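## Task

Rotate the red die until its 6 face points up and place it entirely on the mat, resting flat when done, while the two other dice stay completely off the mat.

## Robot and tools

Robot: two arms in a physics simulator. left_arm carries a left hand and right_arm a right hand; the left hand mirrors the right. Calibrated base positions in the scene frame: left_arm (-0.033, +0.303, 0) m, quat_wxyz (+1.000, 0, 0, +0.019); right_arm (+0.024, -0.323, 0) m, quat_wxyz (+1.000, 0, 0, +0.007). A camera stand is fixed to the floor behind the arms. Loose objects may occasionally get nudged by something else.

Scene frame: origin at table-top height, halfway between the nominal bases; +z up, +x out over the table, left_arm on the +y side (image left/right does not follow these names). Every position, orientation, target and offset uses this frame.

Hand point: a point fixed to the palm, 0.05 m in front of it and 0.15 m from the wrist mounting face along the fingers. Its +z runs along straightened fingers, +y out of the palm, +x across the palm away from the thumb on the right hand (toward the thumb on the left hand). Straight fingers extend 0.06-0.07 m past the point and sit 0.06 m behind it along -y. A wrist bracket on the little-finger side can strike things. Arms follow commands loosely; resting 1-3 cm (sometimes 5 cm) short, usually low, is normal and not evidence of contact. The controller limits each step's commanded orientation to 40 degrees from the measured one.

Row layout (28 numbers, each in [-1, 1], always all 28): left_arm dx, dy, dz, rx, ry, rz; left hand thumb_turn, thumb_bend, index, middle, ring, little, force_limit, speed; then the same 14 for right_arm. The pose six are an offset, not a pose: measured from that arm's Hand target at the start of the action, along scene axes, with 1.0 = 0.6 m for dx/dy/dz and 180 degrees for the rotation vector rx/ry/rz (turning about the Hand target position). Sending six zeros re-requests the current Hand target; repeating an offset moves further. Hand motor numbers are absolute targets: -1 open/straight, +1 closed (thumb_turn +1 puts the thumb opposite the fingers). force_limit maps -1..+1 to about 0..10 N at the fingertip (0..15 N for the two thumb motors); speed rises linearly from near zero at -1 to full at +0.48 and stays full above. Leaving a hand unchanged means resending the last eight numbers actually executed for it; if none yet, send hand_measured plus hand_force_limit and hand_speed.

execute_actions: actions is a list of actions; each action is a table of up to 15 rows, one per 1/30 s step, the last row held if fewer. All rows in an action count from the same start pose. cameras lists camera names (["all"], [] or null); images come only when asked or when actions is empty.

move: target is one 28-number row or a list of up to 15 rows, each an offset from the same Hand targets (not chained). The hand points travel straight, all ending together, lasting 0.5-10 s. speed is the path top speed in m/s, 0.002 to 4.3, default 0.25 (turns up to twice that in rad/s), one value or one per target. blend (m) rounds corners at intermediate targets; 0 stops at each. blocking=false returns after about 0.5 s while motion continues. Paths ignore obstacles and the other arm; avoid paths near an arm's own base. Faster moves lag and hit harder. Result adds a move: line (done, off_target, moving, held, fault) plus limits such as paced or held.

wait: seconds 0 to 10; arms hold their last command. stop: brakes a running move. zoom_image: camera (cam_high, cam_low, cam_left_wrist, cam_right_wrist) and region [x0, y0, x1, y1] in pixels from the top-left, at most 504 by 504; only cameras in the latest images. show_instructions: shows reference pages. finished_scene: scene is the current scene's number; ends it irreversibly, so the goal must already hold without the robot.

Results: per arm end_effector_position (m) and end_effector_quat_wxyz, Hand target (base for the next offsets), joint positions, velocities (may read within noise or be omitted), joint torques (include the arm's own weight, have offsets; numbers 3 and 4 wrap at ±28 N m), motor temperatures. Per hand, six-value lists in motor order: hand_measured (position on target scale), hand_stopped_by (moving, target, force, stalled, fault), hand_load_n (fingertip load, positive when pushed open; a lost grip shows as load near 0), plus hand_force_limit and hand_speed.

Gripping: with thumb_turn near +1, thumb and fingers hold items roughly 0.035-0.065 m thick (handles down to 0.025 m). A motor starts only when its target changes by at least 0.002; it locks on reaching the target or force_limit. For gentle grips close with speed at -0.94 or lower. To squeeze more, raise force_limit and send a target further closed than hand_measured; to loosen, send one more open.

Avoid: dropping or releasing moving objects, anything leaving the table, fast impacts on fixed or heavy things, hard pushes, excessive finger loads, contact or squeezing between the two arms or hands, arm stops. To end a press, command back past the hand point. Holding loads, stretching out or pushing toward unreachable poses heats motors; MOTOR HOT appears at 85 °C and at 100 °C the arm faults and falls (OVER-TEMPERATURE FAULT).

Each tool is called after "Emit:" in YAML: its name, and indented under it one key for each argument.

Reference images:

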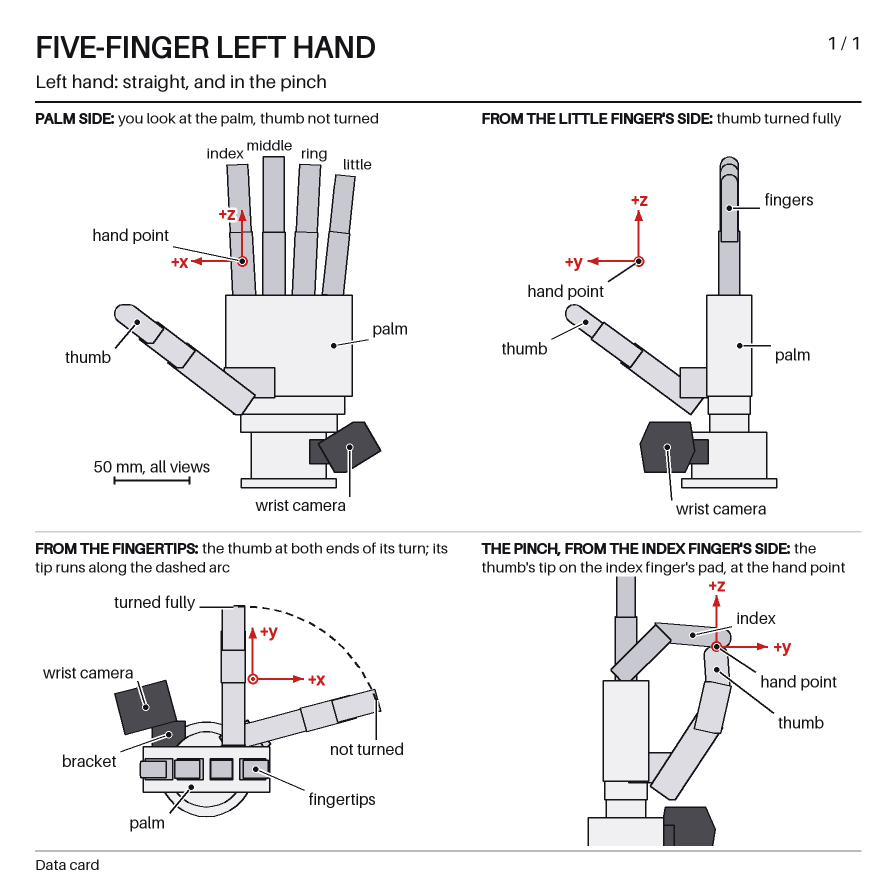

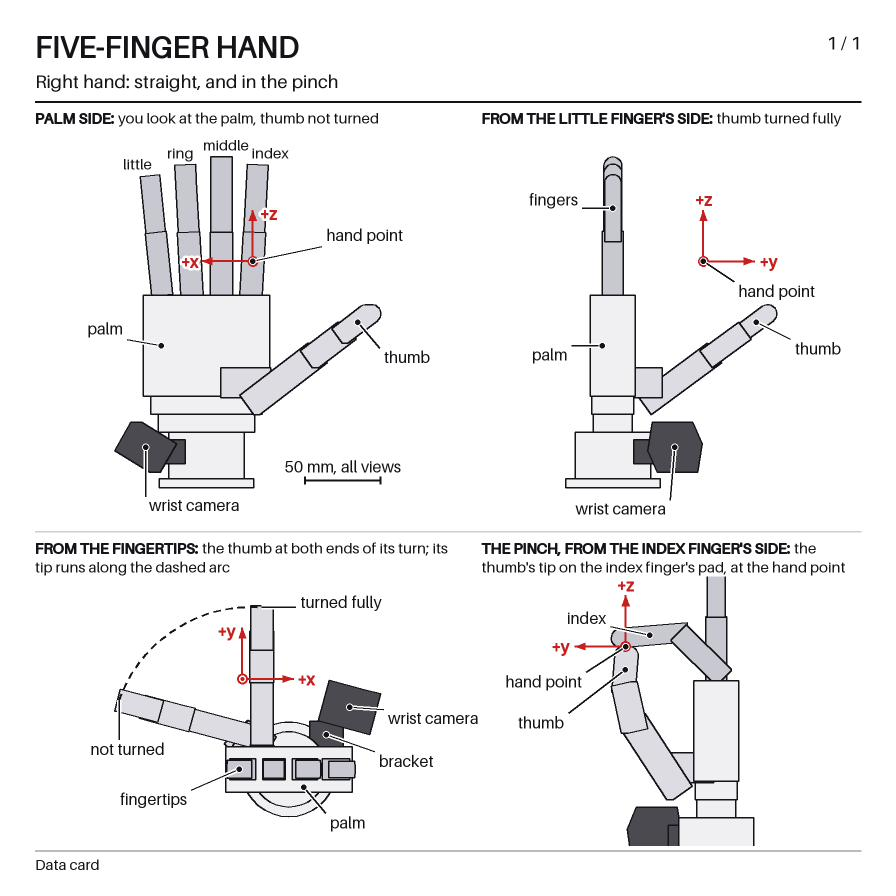

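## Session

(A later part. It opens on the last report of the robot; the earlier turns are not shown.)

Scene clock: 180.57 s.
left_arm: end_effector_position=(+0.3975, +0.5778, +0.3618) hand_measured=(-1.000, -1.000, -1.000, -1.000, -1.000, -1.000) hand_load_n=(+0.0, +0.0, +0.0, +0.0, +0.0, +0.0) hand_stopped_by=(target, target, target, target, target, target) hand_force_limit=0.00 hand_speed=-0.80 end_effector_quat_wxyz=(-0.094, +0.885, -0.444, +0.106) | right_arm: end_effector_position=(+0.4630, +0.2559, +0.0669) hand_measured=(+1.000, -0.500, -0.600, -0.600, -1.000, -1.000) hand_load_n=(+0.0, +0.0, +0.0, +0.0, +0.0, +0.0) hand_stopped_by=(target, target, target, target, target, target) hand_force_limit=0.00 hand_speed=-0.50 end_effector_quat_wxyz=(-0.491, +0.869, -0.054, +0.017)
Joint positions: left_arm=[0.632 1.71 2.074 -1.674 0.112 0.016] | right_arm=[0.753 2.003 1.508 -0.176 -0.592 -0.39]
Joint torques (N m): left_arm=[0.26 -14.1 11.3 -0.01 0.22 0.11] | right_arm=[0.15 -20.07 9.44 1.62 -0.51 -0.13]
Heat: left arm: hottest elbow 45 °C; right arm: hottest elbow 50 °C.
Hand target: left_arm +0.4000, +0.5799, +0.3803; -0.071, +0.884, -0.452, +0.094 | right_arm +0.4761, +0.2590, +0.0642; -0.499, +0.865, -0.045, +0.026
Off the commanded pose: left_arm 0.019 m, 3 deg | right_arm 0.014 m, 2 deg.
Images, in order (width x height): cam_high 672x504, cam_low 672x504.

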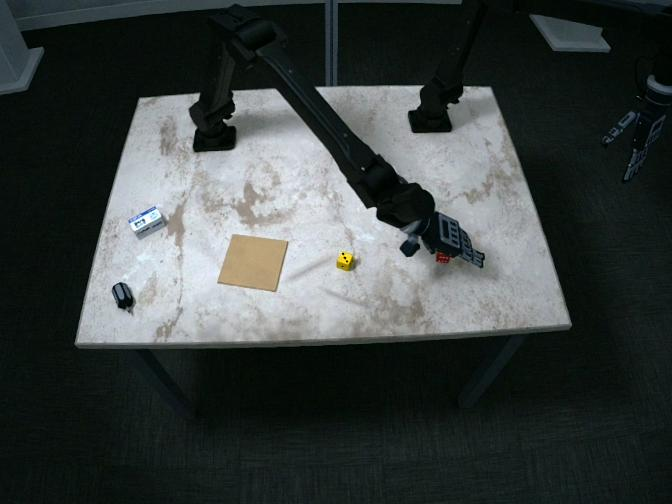

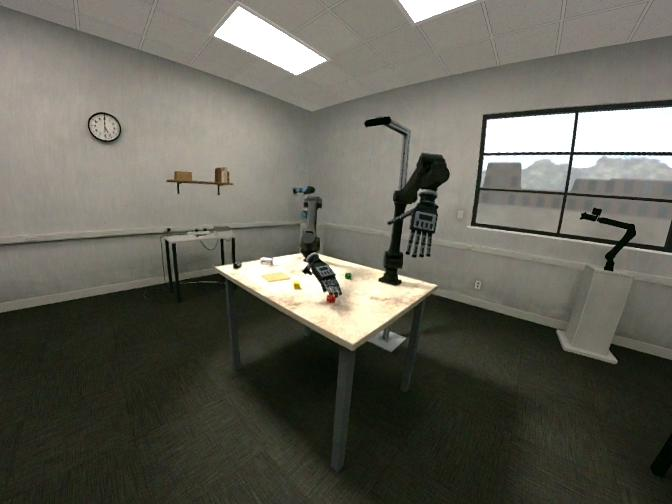

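Emit:
move:
  target:
    - [0,0,0,0,0,0,-1,-1,-1,-1,-1,-1,0,-0.8,-0.005,0.02,0.05,0,0,0,1,-0.5,-0.4,-0.4,-1,-1,0,-0.5]
    - [0,0,0,0,0,0,-1,-1,-1,-1,-1,-1,0,-0.8,-0.008,0.03,-0.012,0,0,0,1,-0.5,-0.4,-0.4,-1,-1,0,-0.5]
  speed: 0.15
  cameras: ["cam_right_wrist","cam_high"]

Emit:
zoom_image:
  camera: "cam_right_wrist"
  region: [260, 120, 500, 300]

Scene clock: 234.93 s.
left_arm: end_effector_position=(+0.3975, +0.5778, +0.3618) hand_measured=(-1.000, -1.000, -1.000, -1.000, -1.000, -1.000) hand_load_n=(+0.0, +0.0, +0.0, +0.0, +0.0, +0.0) hand_stopped_by=(target, target, target, target, target, target) hand_force_limit=0.00 hand_speed=-0.80 end_effector_quat_wxyz=(-0.094, +0.885, -0.444, +0.106) | right_arm: end_effector_position=(+0.4665, +0.2618, +0.0503) hand_measured=(+1.000, -0.500, -0.400, -0.400, -1.000, -1.000) hand_load_n=(+0.0, +0.0, +0.0, +0.0, +0.0, +0.0) hand_stopped_by=(target, target, target, target, target, target) hand_force_limit=0.00 hand_speed=-0.50 end_effector_quat_wxyz=(-0.487, +0.871, -0.055, +0.018)
Joint positions: left_arm=[0.632 1.71 2.074 -1.674 0.112 0.016] | right_arm=[0.758 2.04 1.524 -0.162 -0.581 -0.39]
Joint torques (N m): left_arm=[0.32 -14.04 11.29 0.01 0.21 0.11] | right_arm=[1.79 -21.01 10.14 1.62 -0.22 0.04]
Heat: left arm: hottest elbow 46 °C; right arm: hottest elbow 48 °C.
Hand target: left_arm +0.4000, +0.5799, +0.3803; -0.071, +0.884, -0.452, +0.094 | right_arm +0.4713, +0.2770, +0.0569; -0.499, +0.865, -0.045, +0.026
Off the commanded pose: left_arm 0.019 m, 3 deg | right_arm 0.017 m, 2 deg.
joint sent to its limit (left arm) — joint 4 (wrist pitch), lower limit. The joint targets are off in orientation, not in position.
move: off_target (left_arm, right_arm)
Images, in order (width x height): cam_high 672x504, cam_right_wrist 672x504.

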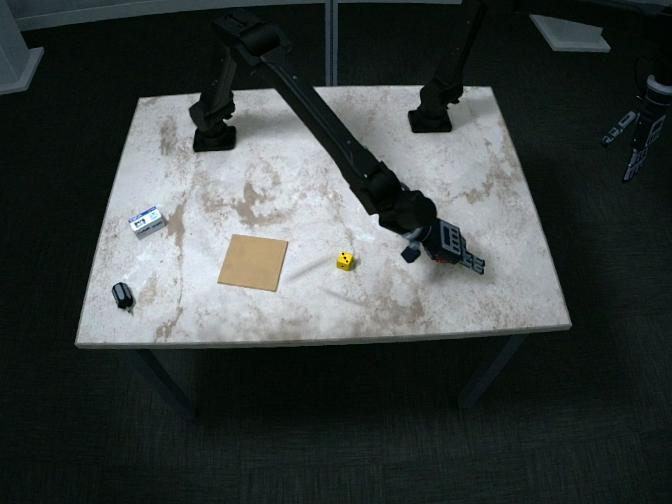

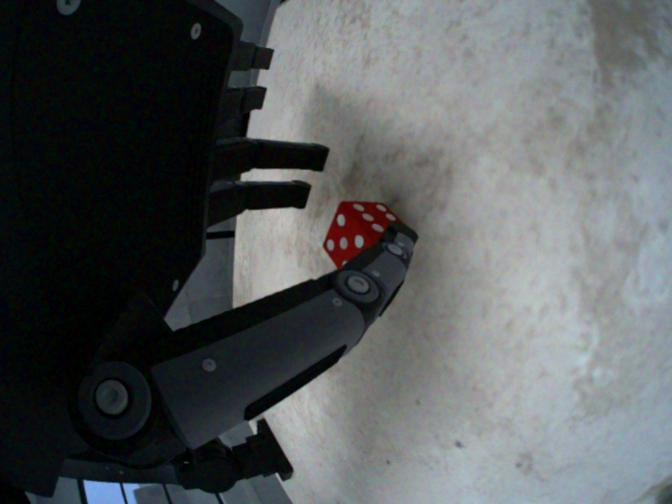

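Scaled by 2.100 from the camera's 672x504 image, which has a finer 960x720 frame.

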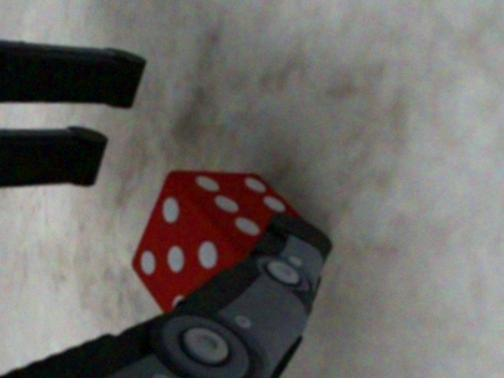

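Emit:
move:
  target:
    - [0,0,0,0,0,0,-1,-1,-1,-1,-1,-1,0,-0.8,-0.02,0.02,0.05,0,0,0,1,-0.5,-0.4,-0.4,-1,-1,0,-0.5]
    - [0,0,0,0,0,0,-1,-1,-1,-1,-1,-1,0,-0.8,-0.0233,0.0233,-0.015,0,0,0,1,-0.5,-0.4,-0.4,-1,-1,0,-0.5]
  speed: 0.15
  cameras: ["cam_right_wrist"]

Emit:
zoom_image:
  camera: "cam_right_wrist"
  region: [260, 120, 500, 300]

Scene clock: 243.67 s.
left_arm: end_effector_position=(+0.3975, +0.5778, +0.3618) hand_measured=(-1.000, -1.000, -1.000, -1.000, -1.000, -1.000) hand_load_n=(+0.0, +0.0, +0.0, +0.0, +0.0, +0.0) hand_stopped_by=(target, target, target, target, target, target) hand_force_limit=0.00 hand_speed=-0.80 end_effector_quat_wxyz=(-0.094, +0.885, -0.444, +0.106) | right_arm: end_effector_position=(+0.4562, +0.2788, +0.0533) hand_measured=(+1.000, -0.500, -0.400, -0.400, -1.000, -1.000) hand_load_n=(+0.0, +0.0, +0.0, +0.0, +0.0, +0.0) hand_stopped_by=(target, target, target, target, target, target) hand_force_limit=0.00 hand_speed=-0.50 end_effector_quat_wxyz=(-0.494, +0.868, -0.047, +0.026)
Joint positions: left_arm=[0.632 1.71 2.074 -1.674 0.112 0.016] | right_arm=[0.789 2.04 1.524 -0.13 -0.556 -0.378]
Joint torques (N m): left_arm=[0.32 -14.1 11.3 -0.02 0.22 0.11] | right_arm=[1.96 -20.19 9.55 1.69 -0.18 0.11]
Heat: left arm: hottest elbow 46 °C; right arm: hottest elbow 47 °C.
Hand target: left_arm +0.4000, +0.5799, +0.3803; -0.071, +0.884, -0.452, +0.094 | right_arm +0.4574, +0.2909, +0.0478; -0.499, +0.865, -0.045, +0.026
Off the commanded pose: left_arm 0.019 m, 3 deg | right_arm 0.013 m, 1 deg.
joint sent to its limit (left arm) — joint 4 (wrist pitch), lower limit. The joint targets are off in orientation, not in position.
move: off_target (left_arm, right_arm)
Images, in order (width x height): cam_right_wrist 672x504.

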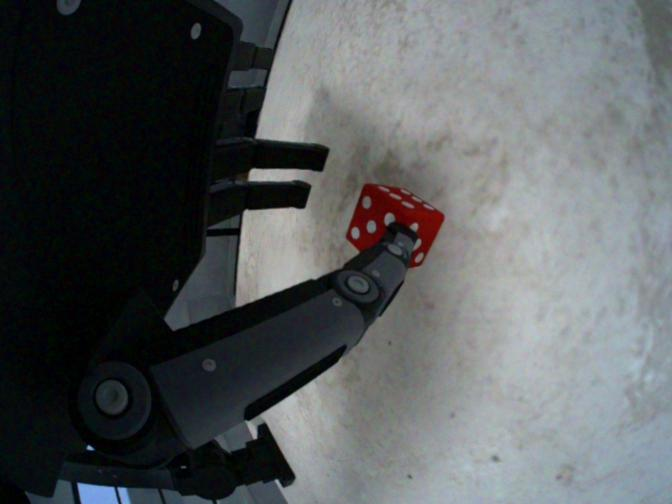

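Scaled by 2.100 from the camera's 672x504 image, which has a finer 960x720 frame.

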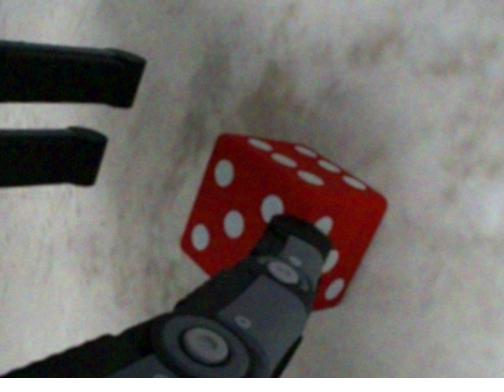

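Emit:
move:
  target:
    - [0,0,0,0,0,0,-1,-1,-1,-1,-1,-1,0,-0.8,-0.009,0.01,0.05,0,0,0,1,-0.5,-0.4,-0.4,-1,-1,0,-0.5]
    - [0,0,0,0,0,0,-1,-1,-1,-1,-1,-1,0,-0.8,-0.009,0.01,-0.03,0,0,0,1,-0.5,-0.4,-0.4,-1,-1,0,-0.5]
  speed: 0.12
  cameras: ["cam_right_wrist"]

Emit:
zoom_image:
  camera: "cam_right_wrist"
  region: [260, 120, 500, 300]

Scene clock: 249.77 s.
left_arm: end_effector_position=(+0.3975, +0.5778, +0.3618) hand_measured=(-1.000, -1.000, -1.000, -1.000, -1.000, -1.000) hand_load_n=(+0.0, +0.0, +0.0, +0.0, +0.0, +0.0) hand_stopped_by=(target, target, target, target, target, target) hand_force_limit=0.00 hand_speed=-0.80 end_effector_quat_wxyz=(-0.094, +0.885, -0.444, +0.106) | right_arm: end_effector_position=(+0.4536, +0.2869, +0.0321) hand_measured=(+1.000, -0.500, -0.400, -0.400, -1.000, -1.000) hand_load_n=(+0.0, +0.5, +0.0, +0.0, +0.0, +0.0) hand_stopped_by=(target, target, target, target, target, target) hand_force_limit=0.00 hand_speed=-0.50 end_effector_quat_wxyz=(-0.493, +0.868, -0.048, +0.026)
Joint positions: left_arm=[0.632 1.71 2.074 -1.674 0.112 0.016] | right_arm=[0.8 2.077 1.524 -0.09 -0.546 -0.368]
Joint torques (N m): left_arm=[0.32 -14.04 11.32 -0.01 0.22 0.11] | right_arm=[1.9 -21.36 8.69 1.72 -0.2 0.13]
Heat: left arm: hottest elbow 46 °C; right arm: hottest elbow 47 °C.
Hand target: left_arm +0.4000, +0.5799, +0.3803; -0.071, +0.884, -0.452, +0.094 | right_arm +0.4519, +0.2969, +0.0298; -0.499, +0.865, -0.045, +0.026
Off the commanded pose: left_arm 0.019 m, 3 deg | right_arm 0.010 m, 1 deg.
joint sent to its limit (left arm) — joint 4 (wrist pitch), lower limit. The joint targets are off in orientation, not in position.
move: off_target (left_arm)
Images, in order (width x height): cam_right_wrist 672x504.

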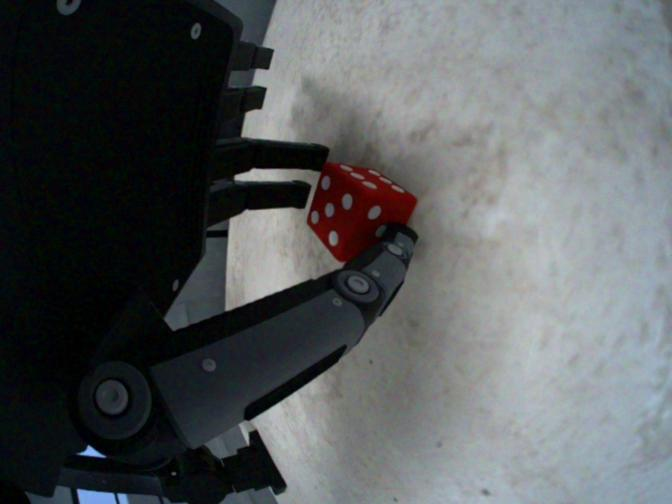

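Scaled by 2.100 from the camera's 672x504 image, which has a finer 960x720 frame.

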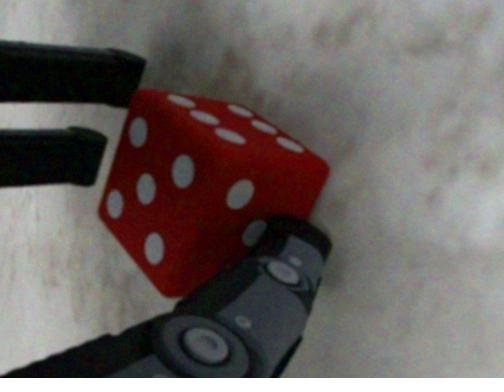

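Emit:
move:
  target:
    - [0,0,0,0,0,0,-1,-1,-1,-1,-1,-1,0,-0.8,-0.0058,0.0183,0.06,0,0,0,1,-0.5,-0.4,-0.4,-1,-1,0,-0.5]
    - [0,0,0,0,0,0,-1,-1,-1,-1,-1,-1,0,-0.8,-0.0058,0.0183,-0.015,0,0,0,1,-0.5,-0.4,-0.4,-1,-1,0,-0.5]
  speed: 0.12
  cameras: ["cam_right_wrist"]

Emit:
zoom_image:
  camera: "cam_right_wrist"
  region: [260, 120, 500, 300]

Scene clock: 261.70 s.
left_arm: end_effector_position=(+0.3975, +0.5778, +0.3618) hand_measured=(-1.000, -1.000, -1.000, -1.000, -1.000, -1.000) hand_load_n=(+0.0, +0.0, +0.0, +0.0, +0.0, +0.0) hand_stopped_by=(target, target, target, target, target, target) hand_force_limit=0.00 hand_speed=-0.80 end_effector_quat_wxyz=(-0.094, +0.885, -0.444, +0.106) | right_arm: end_effector_position=(+0.4488, +0.2960, +0.0263) hand_measured=(+1.000, -0.500, -0.400, -0.400, -1.000, -1.000) hand_load_n=(+0.0, +0.5, +0.0, +0.0, +0.0, +0.0) hand_stopped_by=(target, target, target, target, target, target) hand_force_limit=0.00 hand_speed=-0.50 end_effector_quat_wxyz=(-0.494, +0.868, -0.048, +0.028)
Joint positions: left_arm=[0.632 1.71 2.074 -1.674 0.112 0.016] | right_arm=[0.816 2.092 1.528 -0.07 -0.532 -0.358]
Joint torques (N m): left_arm=[0.32 -14.04 11.3 -0.02 0.22 0.11] | right_arm=[1.85 -20.54 9.46 1.57 -0.23 0.11]
Heat: left arm: hottest elbow 47 °C; right arm: hottest elbow 46 °C.
Hand target: left_arm +0.4000, +0.5799, +0.3803; -0.071, +0.884, -0.452, +0.094 | right_arm +0.4483, +0.3079, +0.0207; -0.499, +0.865, -0.045, +0.026
Off the commanded pose: left_arm 0.019 m, 3 deg | right_arm 0.013 m, 1 deg.
joint sent to its limit (left arm) — joint 4 (wrist pitch), lower limit. The joint targets are off in orientation, not in position.
move: off_target (left_arm, right_arm)
Images, in order (width x height): cam_right_wrist 672x504.

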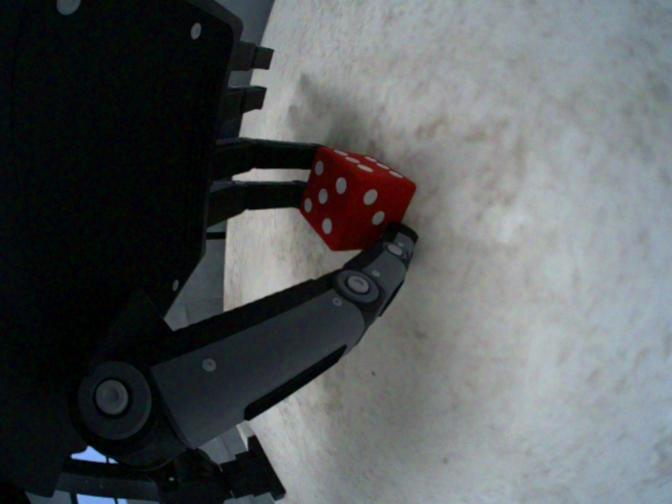

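Scaled by 2.100 from the camera's 672x504 image, which has a finer 960x720 frame.

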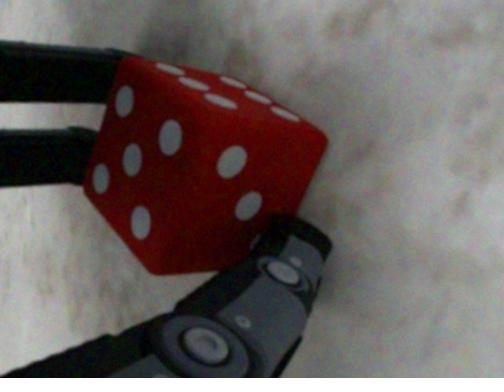

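Emit:
move:
  target: [0,0,0,0,0,0,-1,-1,-1,-1,-1,-1,0,-0.8,0.0067,0.005,-0.019,0,0,0,1,-0.5,-0.4,-0.4,-1,-1,0,-0.5]
  speed: 0.08
  cameras: ["cam_right_wrist"]

Emit:
zoom_image:
  camera: "cam_right_wrist"
  region: [260, 120, 500, 300]

Scene clock: 270.37 s.
left_arm: end_effector_position=(+0.3975, +0.5778, +0.3618) hand_measured=(-1.000, -1.000, -1.000, -1.000, -1.000, -1.000) hand_load_n=(+0.0, +0.0, +0.0, -0.5, +0.0, +0.0) hand_stopped_by=(target, target, target, target, target, target) hand_force_limit=0.00 hand_speed=-0.80 end_effector_quat_wxyz=(-0.094, +0.885, -0.444, +0.106) | right_arm: end_effector_position=(+0.4491, +0.2977, +0.0253) hand_measured=(+1.000, -0.500, -0.400, -0.400, -1.000, -1.000) hand_load_n=(+0.0, +0.0, +0.0, -2.0, +0.0, +0.0) hand_stopped_by=(target, target, target, target, target, target) hand_force_limit=0.00 hand_speed=-0.50 end_effector_quat_wxyz=(-0.497, +0.866, -0.047, +0.027)
Joint positions: left_arm=[0.632 1.71 2.074 -1.674 0.112 0.016] | right_arm=[0.816 2.096 1.528 -0.058 -0.536 -0.355]
Joint torques (N m): left_arm=[0.26 -14.1 11.3 -0.01 0.22 0.11] | right_arm=[1.73 -18.78 10.22 1.59 -0.24 0.07]
Motor temperatures (°C): left_arm=[31 33 47 28 27 26] | right_arm=[33 38 45 28 29 27]
Heat: left arm: hottest elbow 47 °C; right arm: hottest elbow 45 °C.
Hand target: left_arm +0.4000, +0.5799, +0.3803; -0.071, +0.884, -0.452, +0.094 | right_arm +0.4524, +0.3109, +0.0094; -0.499, +0.865, -0.045, +0.026
Off the commanded pose: left_arm 0.019 m, 3 deg | right_arm 0.021 m, 0 deg.
joint sent to its limit (left arm) — joint 4 (wrist pitch), lower limit. The joint targets are off in orientation, not in position.
move: off_target (left_arm, right_arm)
Images, in order (width x height): cam_right_wrist 672x504.

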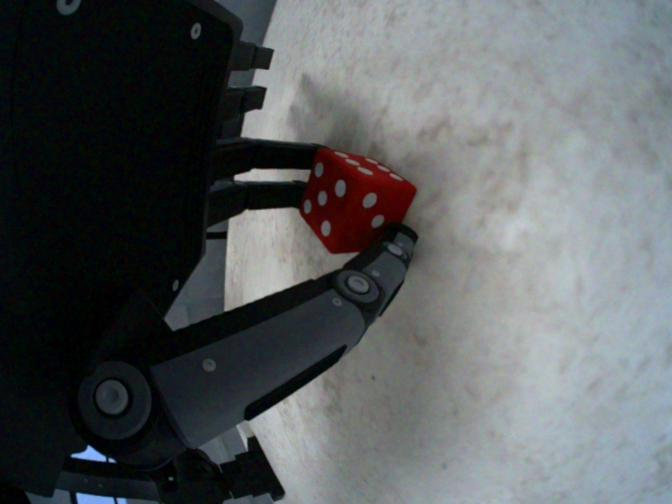

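Scaled by 2.100 from the camera's 672x504 image, which has a finer 960x720 frame.

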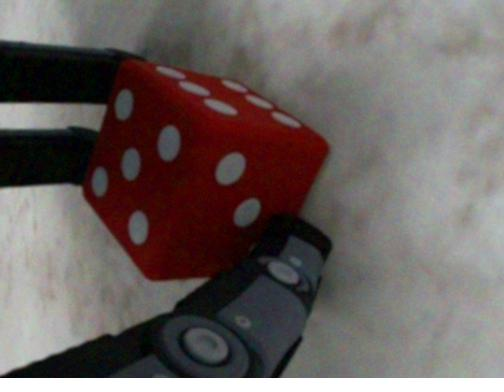

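Emit:
move:
  target:
    - [0,0,0,0,0,0,-1,-1,-1,-1,-1,-1,0,-0.8,0,0,0.035,0,0,0,1,-0.5,-0.4,-0.4,-1,-1,0,-0.5]
    - [0,0,0,0,0,0,-1,-1,-1,-1,-1,-1,0,-0.8,0,0,0.055,0,0,0,1,-0.5,-0.7,-0.7,-1,-1,0,-0.5]
  speed: 0.1
  cameras: ["cam_right_wrist"]

Emit:
zoom_image:
  camera: "cam_right_wrist"
  region: [260, 120, 500, 300]

Scene clock: 286.40 s.
left_arm: end_effector_position=(+0.3975, +0.5778, +0.3618) hand_measured=(-1.000, -1.000, -1.000, -1.000, -1.000, -1.000) hand_load_n=(+0.0, -0.5, +0.0, +0.0, +0.0, +0.0) hand_stopped_by=(target, target, target, target, target, target) hand_force_limit=0.00 hand_speed=-0.80 end_effector_quat_wxyz=(-0.094, +0.885, -0.444, +0.106) | right_arm: end_effector_position=(+0.4483, +0.2961, +0.0258) hand_measured=(+1.000, -0.500, -0.700, -0.700, -1.000, -1.000) hand_load_n=(+0.0, +0.0, +0.0, +0.0, +0.0, +0.0) hand_stopped_by=(target, target, target, target, target, target) hand_force_limit=0.00 hand_speed=-0.50 end_effector_quat_wxyz=(-0.489, +0.871, -0.052, +0.022)
Joint positions: left_arm=[0.632 1.71 2.074 -1.674 0.112 0.016] | right_arm=[0.816 2.096 1.542 -0.096 -0.533 -0.355]
Joint torques (N m): left_arm=[0.32 -14.21 11.3 -0.01 0.22 0.11] | right_arm=[1.61 -22.71 10.86 0.7 -0.25 0.09]
Heat: left arm: hottest elbow 47 °C; right arm: hottest elbow 45 °C.
Hand target: left_arm +0.4000, +0.5799, +0.3803; -0.071, +0.884, -0.452, +0.094 | right_arm +0.4524, +0.3109, +0.0424; -0.499, +0.865, -0.045, +0.026
Off the commanded pose: left_arm 0.019 m, 3 deg | right_arm 0.023 m, 2 deg.
joint sent to its limit (left arm) — joint 4 (wrist pitch), lower limit. The joint targets are off in orientation, not in position.
move: off_target (left_arm, right_arm); target 2's new numbers were sent with right_arm's hand 0.021 m and 1 deg from that target
Images, in order (width x height): cam_right_wrist 672x504.

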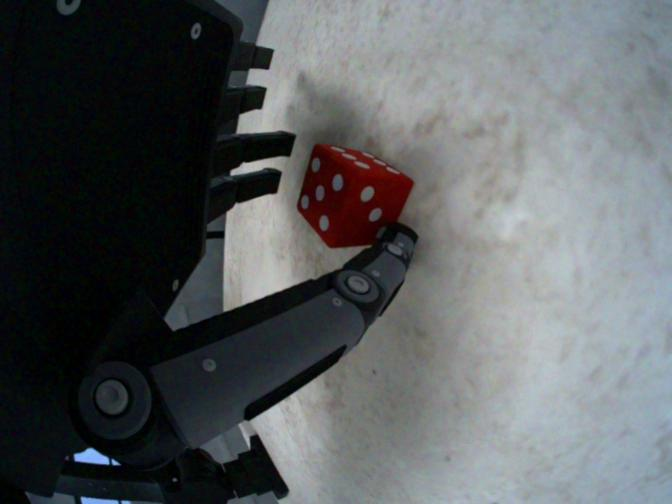

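Scaled by 2.100 from the camera's 672x504 image, which has a finer 960x720 frame.

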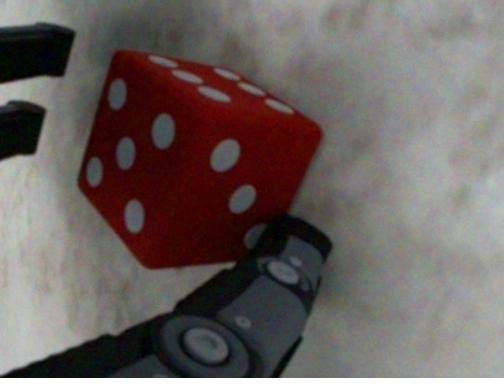

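Emit:
move:
  target:
    - [0,0,0,0,0,0,-1,-1,-1,-1,-1,-1,0,-0.8,0.0027,0.005,0.05,0,0,0,1,-0.5,-0.7,-0.7,-1,-1,0,-0.5]
    - [0,0,0,0,0,0,-1,-1,-1,-1,-1,-1,0,-0.8,0.0027,0.005,-0.047,0,0,0,1,-0.5,-0.7,-0.7,-1,-1,0,-0.5]
  speed: 0.12
  cameras: ["cam_right_wrist"]

Emit:
zoom_image:
  camera: "cam_right_wrist"
  region: [260, 120, 500, 300]

Scene clock: 292.73 s.
left_arm: end_effector_position=(+0.3975, +0.5778, +0.3618) hand_measured=(-1.000, -1.000, -1.000, -1.000, -1.000, -1.000) hand_load_n=(+0.0, -0.5, +0.0, +0.0, +0.0, +0.0) hand_stopped_by=(target, target, target, target, target, target) hand_force_limit=0.00 hand_speed=-0.80 end_effector_quat_wxyz=(-0.094, +0.885, -0.444, +0.106) | right_arm: end_effector_position=(+0.4574, +0.3048, +0.0252) hand_measured=(+1.000, -0.500, -0.700, -0.700, -1.000, -1.000) hand_load_n=(-0.5, -0.5, +0.0, +0.0, +0.0, +0.0) hand_stopped_by=(target, target, target, target, target, target) hand_force_limit=0.00 hand_speed=-0.50 end_effector_quat_wxyz=(-0.498, +0.866, -0.048, +0.031)
Joint positions: left_arm=[0.632 1.71 2.074 -1.674 0.112 0.016] | right_arm=[0.815 2.118 1.566 -0.07 -0.53 -0.355]
Joint torques (N m): left_arm=[0.26 -13.98 11.3 -0.02 0.21 0.12] | right_arm=[2.26 -20.89 8.92 1.51 -0.32 0.08]
Heat: left arm: hottest elbow 47 °C; right arm: hottest elbow 46 °C.
Hand target: left_arm +0.4000, +0.5799, +0.3803; -0.071, +0.884, -0.452, +0.094 | right_arm +0.4541, +0.3139, +0.0141; -0.499, +0.865, -0.045, +0.026
Off the commanded pose: left_arm 0.019 m, 3 deg | right_arm 0.015 m, 1 deg.
joint sent to its limit (left arm) — joint 4 (wrist pitch), lower limit. The joint targets are off in orientation, not in position.
move: off_target (left_arm, right_arm)
Images, in order (width x height): cam_right_wrist 672x504.

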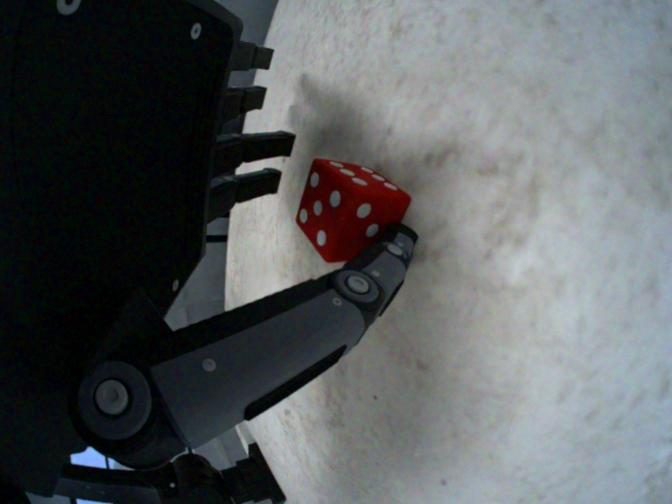

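Scaled by 2.100 from the camera's 672x504 image, which has a finer 960x720 frame.

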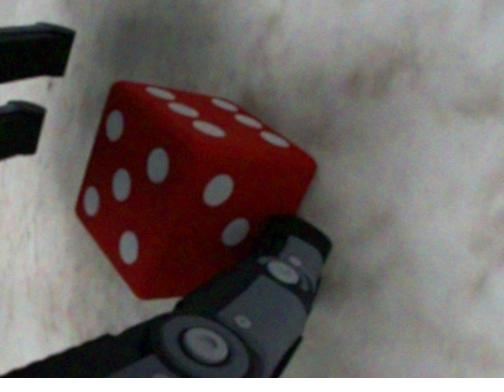

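Emit:
move:
  target: [0,0,0,0,0,0,-1,-1,-1,-1,-1,-1,0,-0.8,0,0,0,0,0,0,1,-0.5,0.25,0.25,-1,-1,-0.5,-0.93]
  cameras: ["cam_right_wrist"]

Emit:
zoom_image:
  camera: "cam_right_wrist"
  region: [260, 120, 500, 300]

Scene clock: 303.73 s.
left_arm: end_effector_position=(+0.3975, +0.5778, +0.3618) hand_measured=(-1.000, -1.000, -1.000, -1.000, -1.000, -1.000) hand_load_n=(+0.0, +0.0, +0.0, +0.0, +0.0, +0.0) hand_stopped_by=(target, target, target, target, target, target) hand_force_limit=0.00 hand_speed=-0.80 end_effector_quat_wxyz=(-0.094, +0.885, -0.444, +0.106) | right_arm: end_effector_position=(+0.4562, +0.3095, +0.0278) hand_measured=(+1.000, -0.500, +0.250, +0.000, -1.000, -1.000) hand_load_n=(-1.5, +2.5, +1.5, +2.0, +0.0, +0.0) hand_stopped_by=(target, target, moving, force, target, target) hand_force_limit=-0.50 hand_speed=-0.93 end_effector_quat_wxyz=(-0.503, +0.862, -0.043, +0.034)
Joint positions: left_arm=[0.632 1.71 2.074 -1.674 0.112 0.016] | right_arm=[0.821 2.118 1.566 -0.053 -0.53 -0.355]
Joint torques (N m): left_arm=[0.26 -14.04 11.3 -0.02 0.21 0.11] | right_arm=[1.32 -20.89 8.94 0.9 -0.28 0.1]
Heat: left arm: hottest elbow 47 °C; right arm: hottest elbow 46 °C.
Hand target: left_arm +0.4000, +0.5799, +0.3803; -0.071, +0.884, -0.452, +0.094 | right_arm +0.4541, +0.3139, +0.0141; -0.499, +0.865, -0.045, +0.026
Off the commanded pose: left_arm 0.019 m, 3 deg | right_arm 0.015 m, 1 deg.
joint sent to its limit (left arm) — joint 4 (wrist pitch), lower limit.
move: moving (right_arm; no rest 5 s after the path's end), off_target (left_arm)
Images, in order (width x height): cam_right_wrist 672x504.

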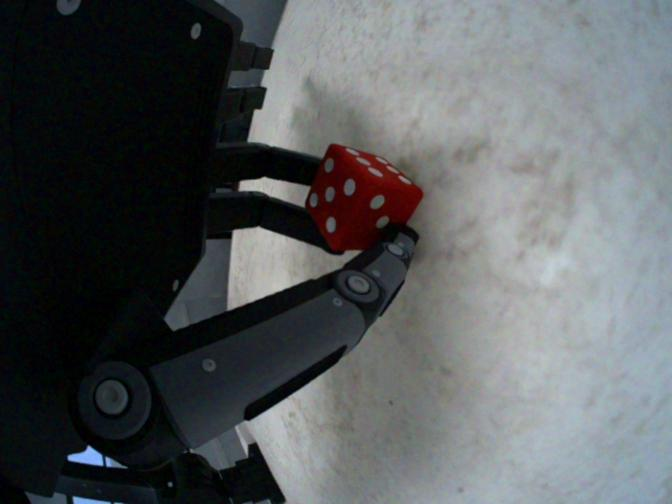

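Scaled by 2.100 from the camera's 672x504 image, which has a finer 960x720 frame.

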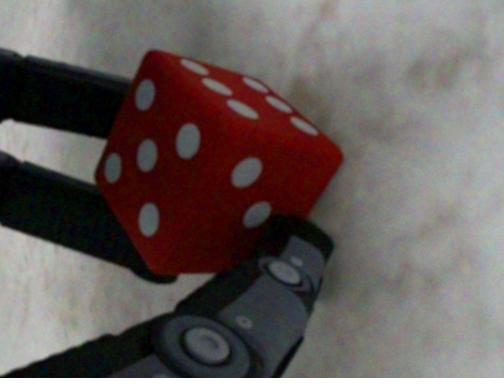

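Emit:
move:
  target:
    - [0,0,0,0,0,0,-1,-1,-1,-1,-1,-1,0,-0.8,0,0,0,0,0,0,1,-0.5,-0.7,-0.7,-1,-1,-0.5,-0.5]
    - [0,0,0,0,0,0,-1,-1,-1,-1,-1,-1,0,-0.8,0.015,0.0,0.05,0,0,0,1,-0.5,-0.7,-0.7,-1,-1,0,-0.5]
    - [0,0,0,0,0,0,-1,-1,-1,-1,-1,-1,0,-0.8,0.015,0.0,-0.002,0,0,0,1,-0.5,-0.7,-0.7,-1,-1,0,-0.5]
  speed: 0.1
  cameras: ["cam_right_wrist"]

Emit:
zoom_image:
  camera: "cam_right_wrist"
  region: [260, 120, 500, 300]

Scene clock: 313.23 s.
left_arm: end_effector_position=(+0.3975, +0.5778, +0.3618) hand_measured=(-1.000, -1.000, -1.000, -1.000, -1.000, -1.000) hand_load_n=(+0.0, +0.0, +0.0, +0.0, +0.0, +0.0) hand_stopped_by=(target, target, target, target, target, target) hand_force_limit=0.00 hand_speed=-0.80 end_effector_quat_wxyz=(-0.094, +0.885, -0.444, +0.106) | right_arm: end_effector_position=(+0.4547, +0.3086, +0.0255) hand_measured=(+1.000, -0.500, -0.700, -0.700, -1.000, -1.000) hand_load_n=(+0.5, +0.5, +0.0, +0.0, +0.0, +0.0) hand_stopped_by=(target, target, target, target, target, target) hand_force_limit=0.00 hand_speed=-0.50 end_effector_quat_wxyz=(-0.496, +0.867, -0.047, +0.024)
Joint positions: left_arm=[0.632 1.71 2.074 -1.674 0.112 0.016] | right_arm=[0.819 2.125 1.583 -0.09 -0.538 -0.353]
Joint torques (N m): left_arm=[0.32 -14.04 11.29 -0.02 0.22 0.11] | right_arm=[0.62 -20.13 9.48 1.7 -0.33 -0.01]
Heat: left arm: hottest elbow 47 °C; right arm: hottest elbow 46 °C.
Hand target: left_arm +0.4000, +0.5799, +0.3803; -0.071, +0.884, -0.452, +0.094 | right_arm +0.4631, +0.3140, +0.0130; -0.499, +0.865, -0.045, +0.026
Off the commanded pose: left_arm 0.019 m, 3 deg | right_arm 0.016 m, 1 deg.
joint sent to its limit (left arm) — joint 4 (wrist pitch), lower limit. The joint targets are off in orientation, not in position.
move: off_target (left_arm, right_arm); target 2's new numbers were sent with right_arm's hand 0.024 m and 2 deg from that target
Images, in order (width x height): cam_right_wrist 672x504.

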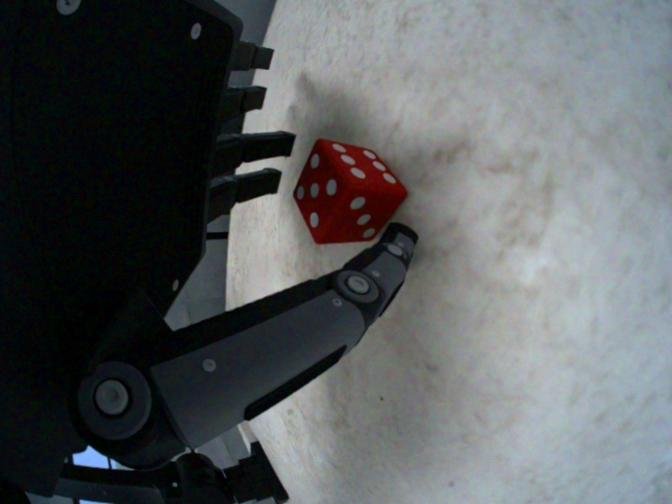

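Scaled by 2.100 from the camera's 672x504 image, which has a finer 960x720 frame.

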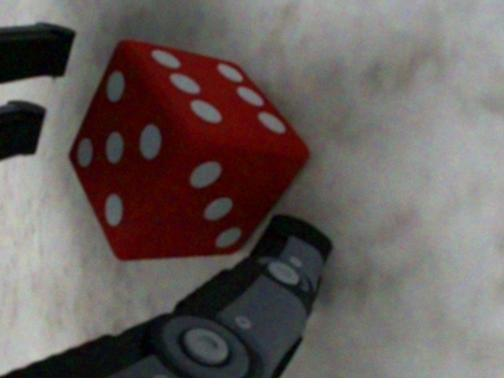

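Emit:
move:
  target:
    - [0,0,0,0,0,0,-1,-1,-1,-1,-1,-1,0,-0.8,0.05,0.0,0.06,0,0,-0.0444,1,-0.5,-0.7,-0.7,-1,-1,0,-0.5]
    - [0,0,0,0,0,0,-1,-1,-1,-1,-1,-1,0,-0.8,0.0117,-0.003,0.0,0,0,-0.0444,1,-0.5,-0.7,-0.7,-1,-1,0,-0.5]
  speed: 0.12
  cameras: ["cam_right_wrist"]

Emit:
zoom_image:
  camera: "cam_right_wrist"
  region: [260, 120, 500, 300]

Scene clock: 325.67 s.
left_arm: end_effector_position=(+0.3975, +0.5778, +0.3618) hand_measured=(-1.000, -1.000, -1.000, -1.000, -1.000, -1.000) hand_load_n=(+0.0, +0.0, +0.0, +0.0, +0.0, +0.0) hand_stopped_by=(target, target, target, target, target, target) hand_force_limit=0.00 hand_speed=-0.80 end_effector_quat_wxyz=(-0.094, +0.885, -0.444, +0.106) | right_arm: end_effector_position=(+0.4804, +0.3075, +0.0258) hand_measured=(+1.000, -0.500, -0.700, -0.700, -1.000, -1.000) hand_load_n=(-0.5, -0.5, +0.0, +0.0, +0.0, +0.0) hand_stopped_by=(target, target, target, target, target, target) hand_force_limit=0.00 hand_speed=-0.50 end_effector_quat_wxyz=(-0.498, +0.858, -0.104, +0.069)
Joint positions: left_arm=[0.632 1.71 2.074 -1.674 0.112 0.016] | right_arm=[0.814 2.123 1.564 -0.014 -0.417 -0.273]
Joint torques (N m): left_arm=[0.26 -14.1 11.32 -0.01 0.21 0.11] | right_arm=[2.08 -21.95 7.21 1.59 -0.15 0.12]
Heat: left arm: hottest elbow 47 °C; right arm: hottest elbow 46 °C.
Hand target: left_arm +0.4000, +0.5799, +0.3803; -0.071, +0.884, -0.452, +0.094 | right_arm +0.4701, +0.3120, +0.0130; -0.496, +0.860, -0.105, +0.061
Off the commanded pose: left_arm 0.019 m, 3 deg | right_arm 0.017 m, 1 deg.
joint sent to its limit (left arm) — joint 4 (wrist pitch), lower limit. The joint targets are off in orientation, not in position.
move: off_target (left_arm, right_arm)
Images, in order (width x height): cam_right_wrist 672x504.

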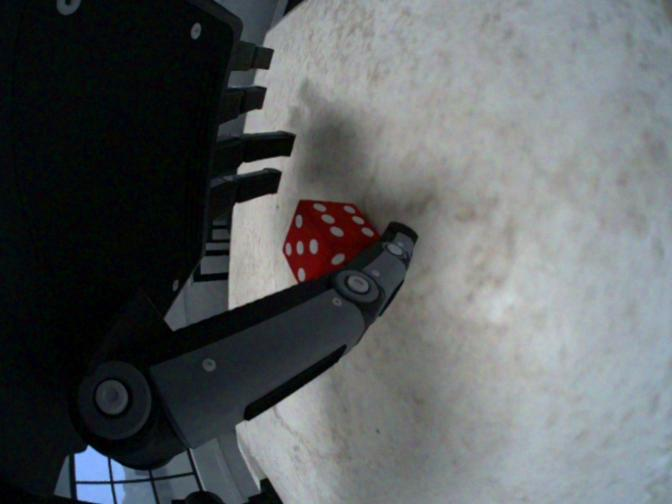

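Scaled by 2.100 from the camera's 672x504 image, which has a finer 960x720 frame.

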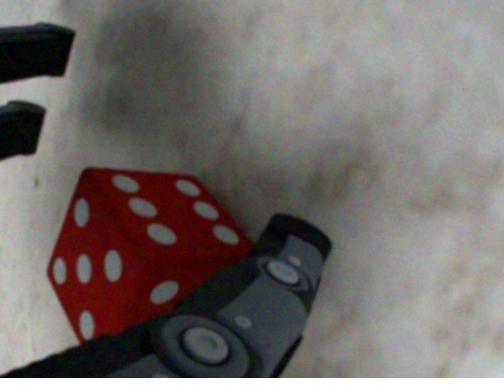

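Emit:
move:
  target:
    - [0,0,0,0,0,0,-1,-1,-1,-1,-1,-1,0,-0.8,0.01,0.0083,0.06,0,0,0,1,-0.5,-0.7,-0.7,-1,-1,0,-0.5]
    - [0,0,0,0,0,0,-1,-1,-1,-1,-1,-1,0,-0.8,-0.0183,0.0083,0.0,0,0,0,1,-0.5,-0.7,-0.7,-1,-1,0,-0.5]
  speed: 0.12
  cameras: ["cam_right_wrist"]

Emit:
zoom_image:
  camera: "cam_right_wrist"
  region: [260, 120, 500, 300]

Scene clock: 332.87 s.
left_arm: end_effector_position=(+0.3975, +0.5778, +0.3618) hand_measured=(-1.000, -1.000, -1.000, -1.000, -1.000, -1.000) hand_load_n=(+0.0, +0.0, +0.0, +0.0, +0.0, +0.0) hand_stopped_by=(target, target, target, target, target, target) hand_force_limit=0.00 hand_speed=-0.80 end_effector_quat_wxyz=(-0.094, +0.885, -0.444, +0.106) | right_arm: end_effector_position=(+0.4691, +0.3121, +0.0257) hand_measured=(+1.000, -0.500, -0.700, -0.700, -1.000, -1.000) hand_load_n=(-0.5, -0.5, +0.0, +0.0, +0.0, +0.0) hand_stopped_by=(target, target, target, target, target, target) hand_force_limit=0.00 hand_speed=-0.50 end_effector_quat_wxyz=(-0.497, +0.859, -0.104, +0.070)
Joint positions: left_arm=[0.632 1.71 2.074 -1.674 0.112 0.016] | right_arm=[0.832 2.114 1.548 -0.003 -0.401 -0.264]
Joint torques (N m): left_arm=[0.32 -13.98 11.32 -0.03 0.22 0.11] | right_arm=[1.85 -21.71 7.3 1.63 -0.15 0.13]
Heat: left arm: hottest elbow 47 °C; right arm: hottest elbow 46 °C.
Hand target: left_arm +0.4000, +0.5799, +0.3803; -0.071, +0.884, -0.452, +0.094 | right_arm +0.4592, +0.3170, +0.0130; -0.496, +0.860, -0.105, +0.061
Off the commanded pose: left_arm 0.019 m, 3 deg | right_arm 0.017 m, 1 deg.
joint sent to its limit (left arm) — joint 4 (wrist pitch), lower limit. The joint targets are off in orientation, not in position.
move: off_target (left_arm, right_arm)
Images, in order (width x height): cam_right_wrist 672x504.

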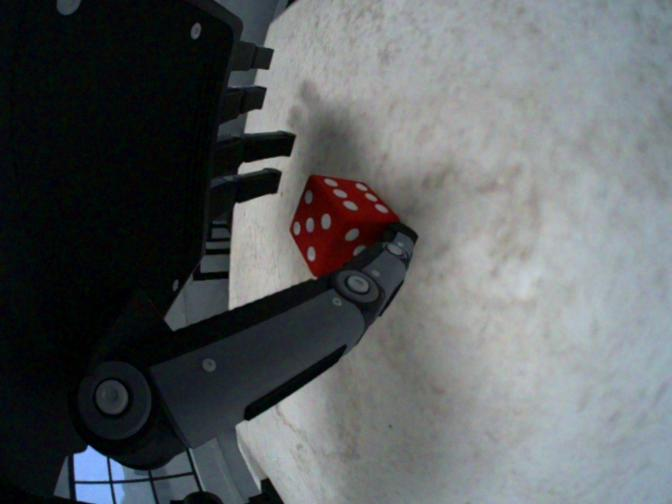

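Scaled by 2.100 from the camera's 672x504 image, which has a finer 960x720 frame.

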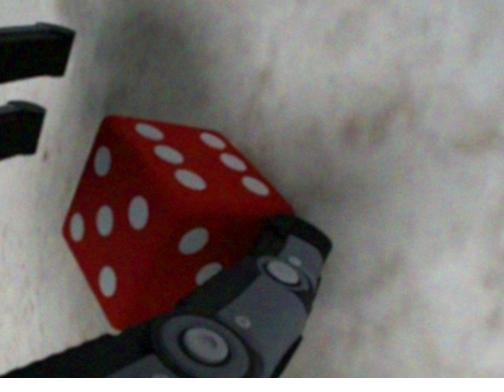

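Emit:
move:
  target: [0,0,0,0,0,0,-1,-1,-1,-1,-1,-1,0,-0.8,0,0,0,0,0,0,1,-0.5,0.25,0.25,-1,-1,-0.5,-0.93]
  cameras: ["cam_right_wrist"]

Emit:
zoom_image:
  camera: "cam_right_wrist"
  region: [260, 120, 500, 300]

Scene clock: 342.90 s.
left_arm: end_effector_position=(+0.3975, +0.5778, +0.3618) hand_measured=(-1.000, -1.000, -1.000, -1.000, -1.000, -1.000) hand_load_n=(+0.0, +0.0, +0.0, +0.0, +0.0, +0.0) hand_stopped_by=(target, target, target, target, target, target) hand_force_limit=0.00 hand_speed=-0.80 end_effector_quat_wxyz=(-0.094, +0.885, -0.444, +0.106) | right_arm: end_effector_position=(+0.4678, +0.3161, +0.0283) hand_measured=(+1.000, -0.500, +0.026, +0.006, -1.000, -1.000) hand_load_n=(-2.5, +4.0, +4.0, +1.0, +0.0, +0.0) hand_stopped_by=(target, target, force, force, target, target) hand_force_limit=-0.50 hand_speed=-0.93 end_effector_quat_wxyz=(-0.502, +0.856, -0.102, +0.070)
Joint positions: left_arm=[0.632 1.71 2.074 -1.674 0.112 0.016] | right_arm=[0.836 2.114 1.548 0.011 -0.401 -0.258]
Joint torques (N m): left_arm=[0.26 -14.04 11.32 -0.03 0.22 0.11] | right_arm=[1.67 -21.83 7.28 1.14 -0.14 0.11]
Heat: left arm: hottest elbow 48 °C; right arm: hottest elbow 45 °C.
Hand target: left_arm +0.4000, +0.5799, +0.3803; -0.071, +0.884, -0.452, +0.094 | right_arm +0.4592, +0.3170, +0.0130; -0.496, +0.860, -0.105, +0.061
Off the commanded pose: left_arm 0.019 m, 3 deg | right_arm 0.018 m, 1 deg.
joint sent to its limit (left arm) — joint 4 (wrist pitch), lower limit. The joint targets are off in orientation, not in position.
move: off_target (left_arm, right_arm)
Images, in order (width x height): cam_right_wrist 672x504.

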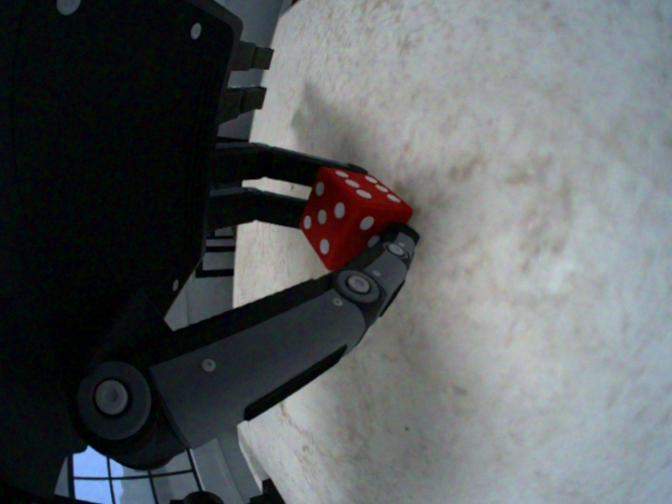

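Scaled by 2.100 from the camera's 672x504 image, which has a finer 960x720 frame.

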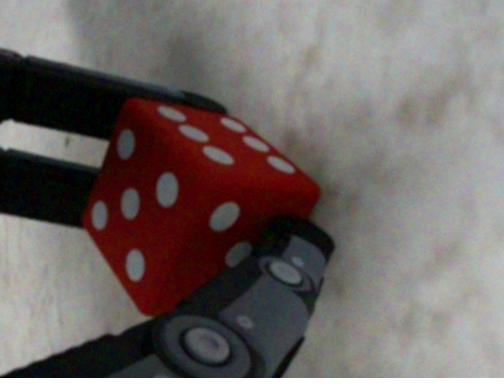

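Emit:
move:
  target: [0,0,0,0,0,0,-1,-1,-1,-1,-1,-1,0,-0.8,0,0,0.2,0,0,0,1,-0.5,0.25,0.25,-1,-1,-0.5,-0.93]
  speed: 0.1
  cameras: ["cam_right_wrist"]

Emit:
zoom_image:
  camera: "cam_right_wrist"
  region: [260, 120, 500, 300]

Scene clock: 347.60 s.
left_arm: end_effector_position=(+0.3975, +0.5778, +0.3618) hand_measured=(-1.000, -1.000, -1.000, -1.000, -1.000, -1.000) hand_load_n=(+0.0, +0.0, +0.0, +0.0, +0.0, +0.0) hand_stopped_by=(target, target, target, target, target, target) hand_force_limit=0.00 hand_speed=-0.80 end_effector_quat_wxyz=(-0.094, +0.885, -0.444, +0.106) | right_arm: end_effector_position=(+0.4533, +0.2996, +0.0962) hand_measured=(+1.000, -0.500, +0.026, +0.006, -1.000, -1.000) hand_load_n=(-1.5, +4.5, +3.0, +1.0, +0.0, +0.0) hand_stopped_by=(target, target, force, force, target, target) hand_force_limit=-0.50 hand_speed=-0.93 end_effector_quat_wxyz=(-0.474, +0.872, -0.113, +0.051)
Joint positions: left_arm=[0.632 1.71 2.074 -1.674 0.112 0.016] | right_arm=[0.836 1.998 1.592 -0.228 -0.401 -0.258]
Joint torques (N m): left_arm=[0.32 -14.04 11.3 -0.02 0.22 0.11] | right_arm=[1.73 -23.59 12.19 0.72 -0.19 0.11]
Heat: left arm: hottest elbow 48 °C; right arm: hottest elbow 46 °C.
Hand target: left_arm +0.4000, +0.5799, +0.3803; -0.071, +0.884, -0.452, +0.094 | right_arm +0.4592, +0.3171, +0.1331; -0.496, +0.860, -0.105, +0.061
Off the commanded pose: left_arm 0.019 m, 3 deg | right_arm 0.041 m, 3 deg.
joint sent to its limit (left arm) — joint 4 (wrist pitch), lower limit. The joint targets are off in orientation, not in position.
move: off_target (left_arm, right_arm)
Images, in order (width x height): cam_right_wrist 672x504.

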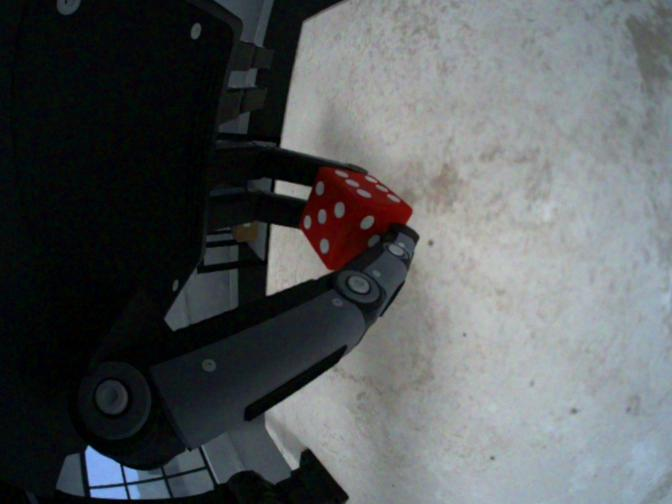

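Scaled by 2.100 from the camera's 672x504 image, which has a finer 960x720 frame.

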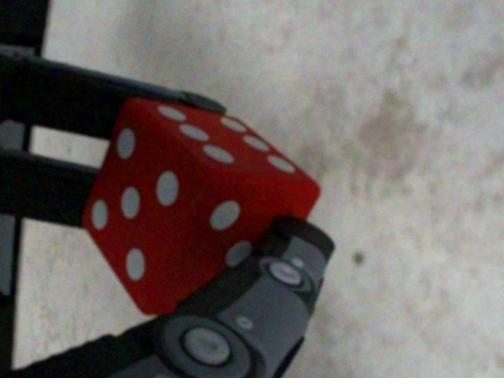

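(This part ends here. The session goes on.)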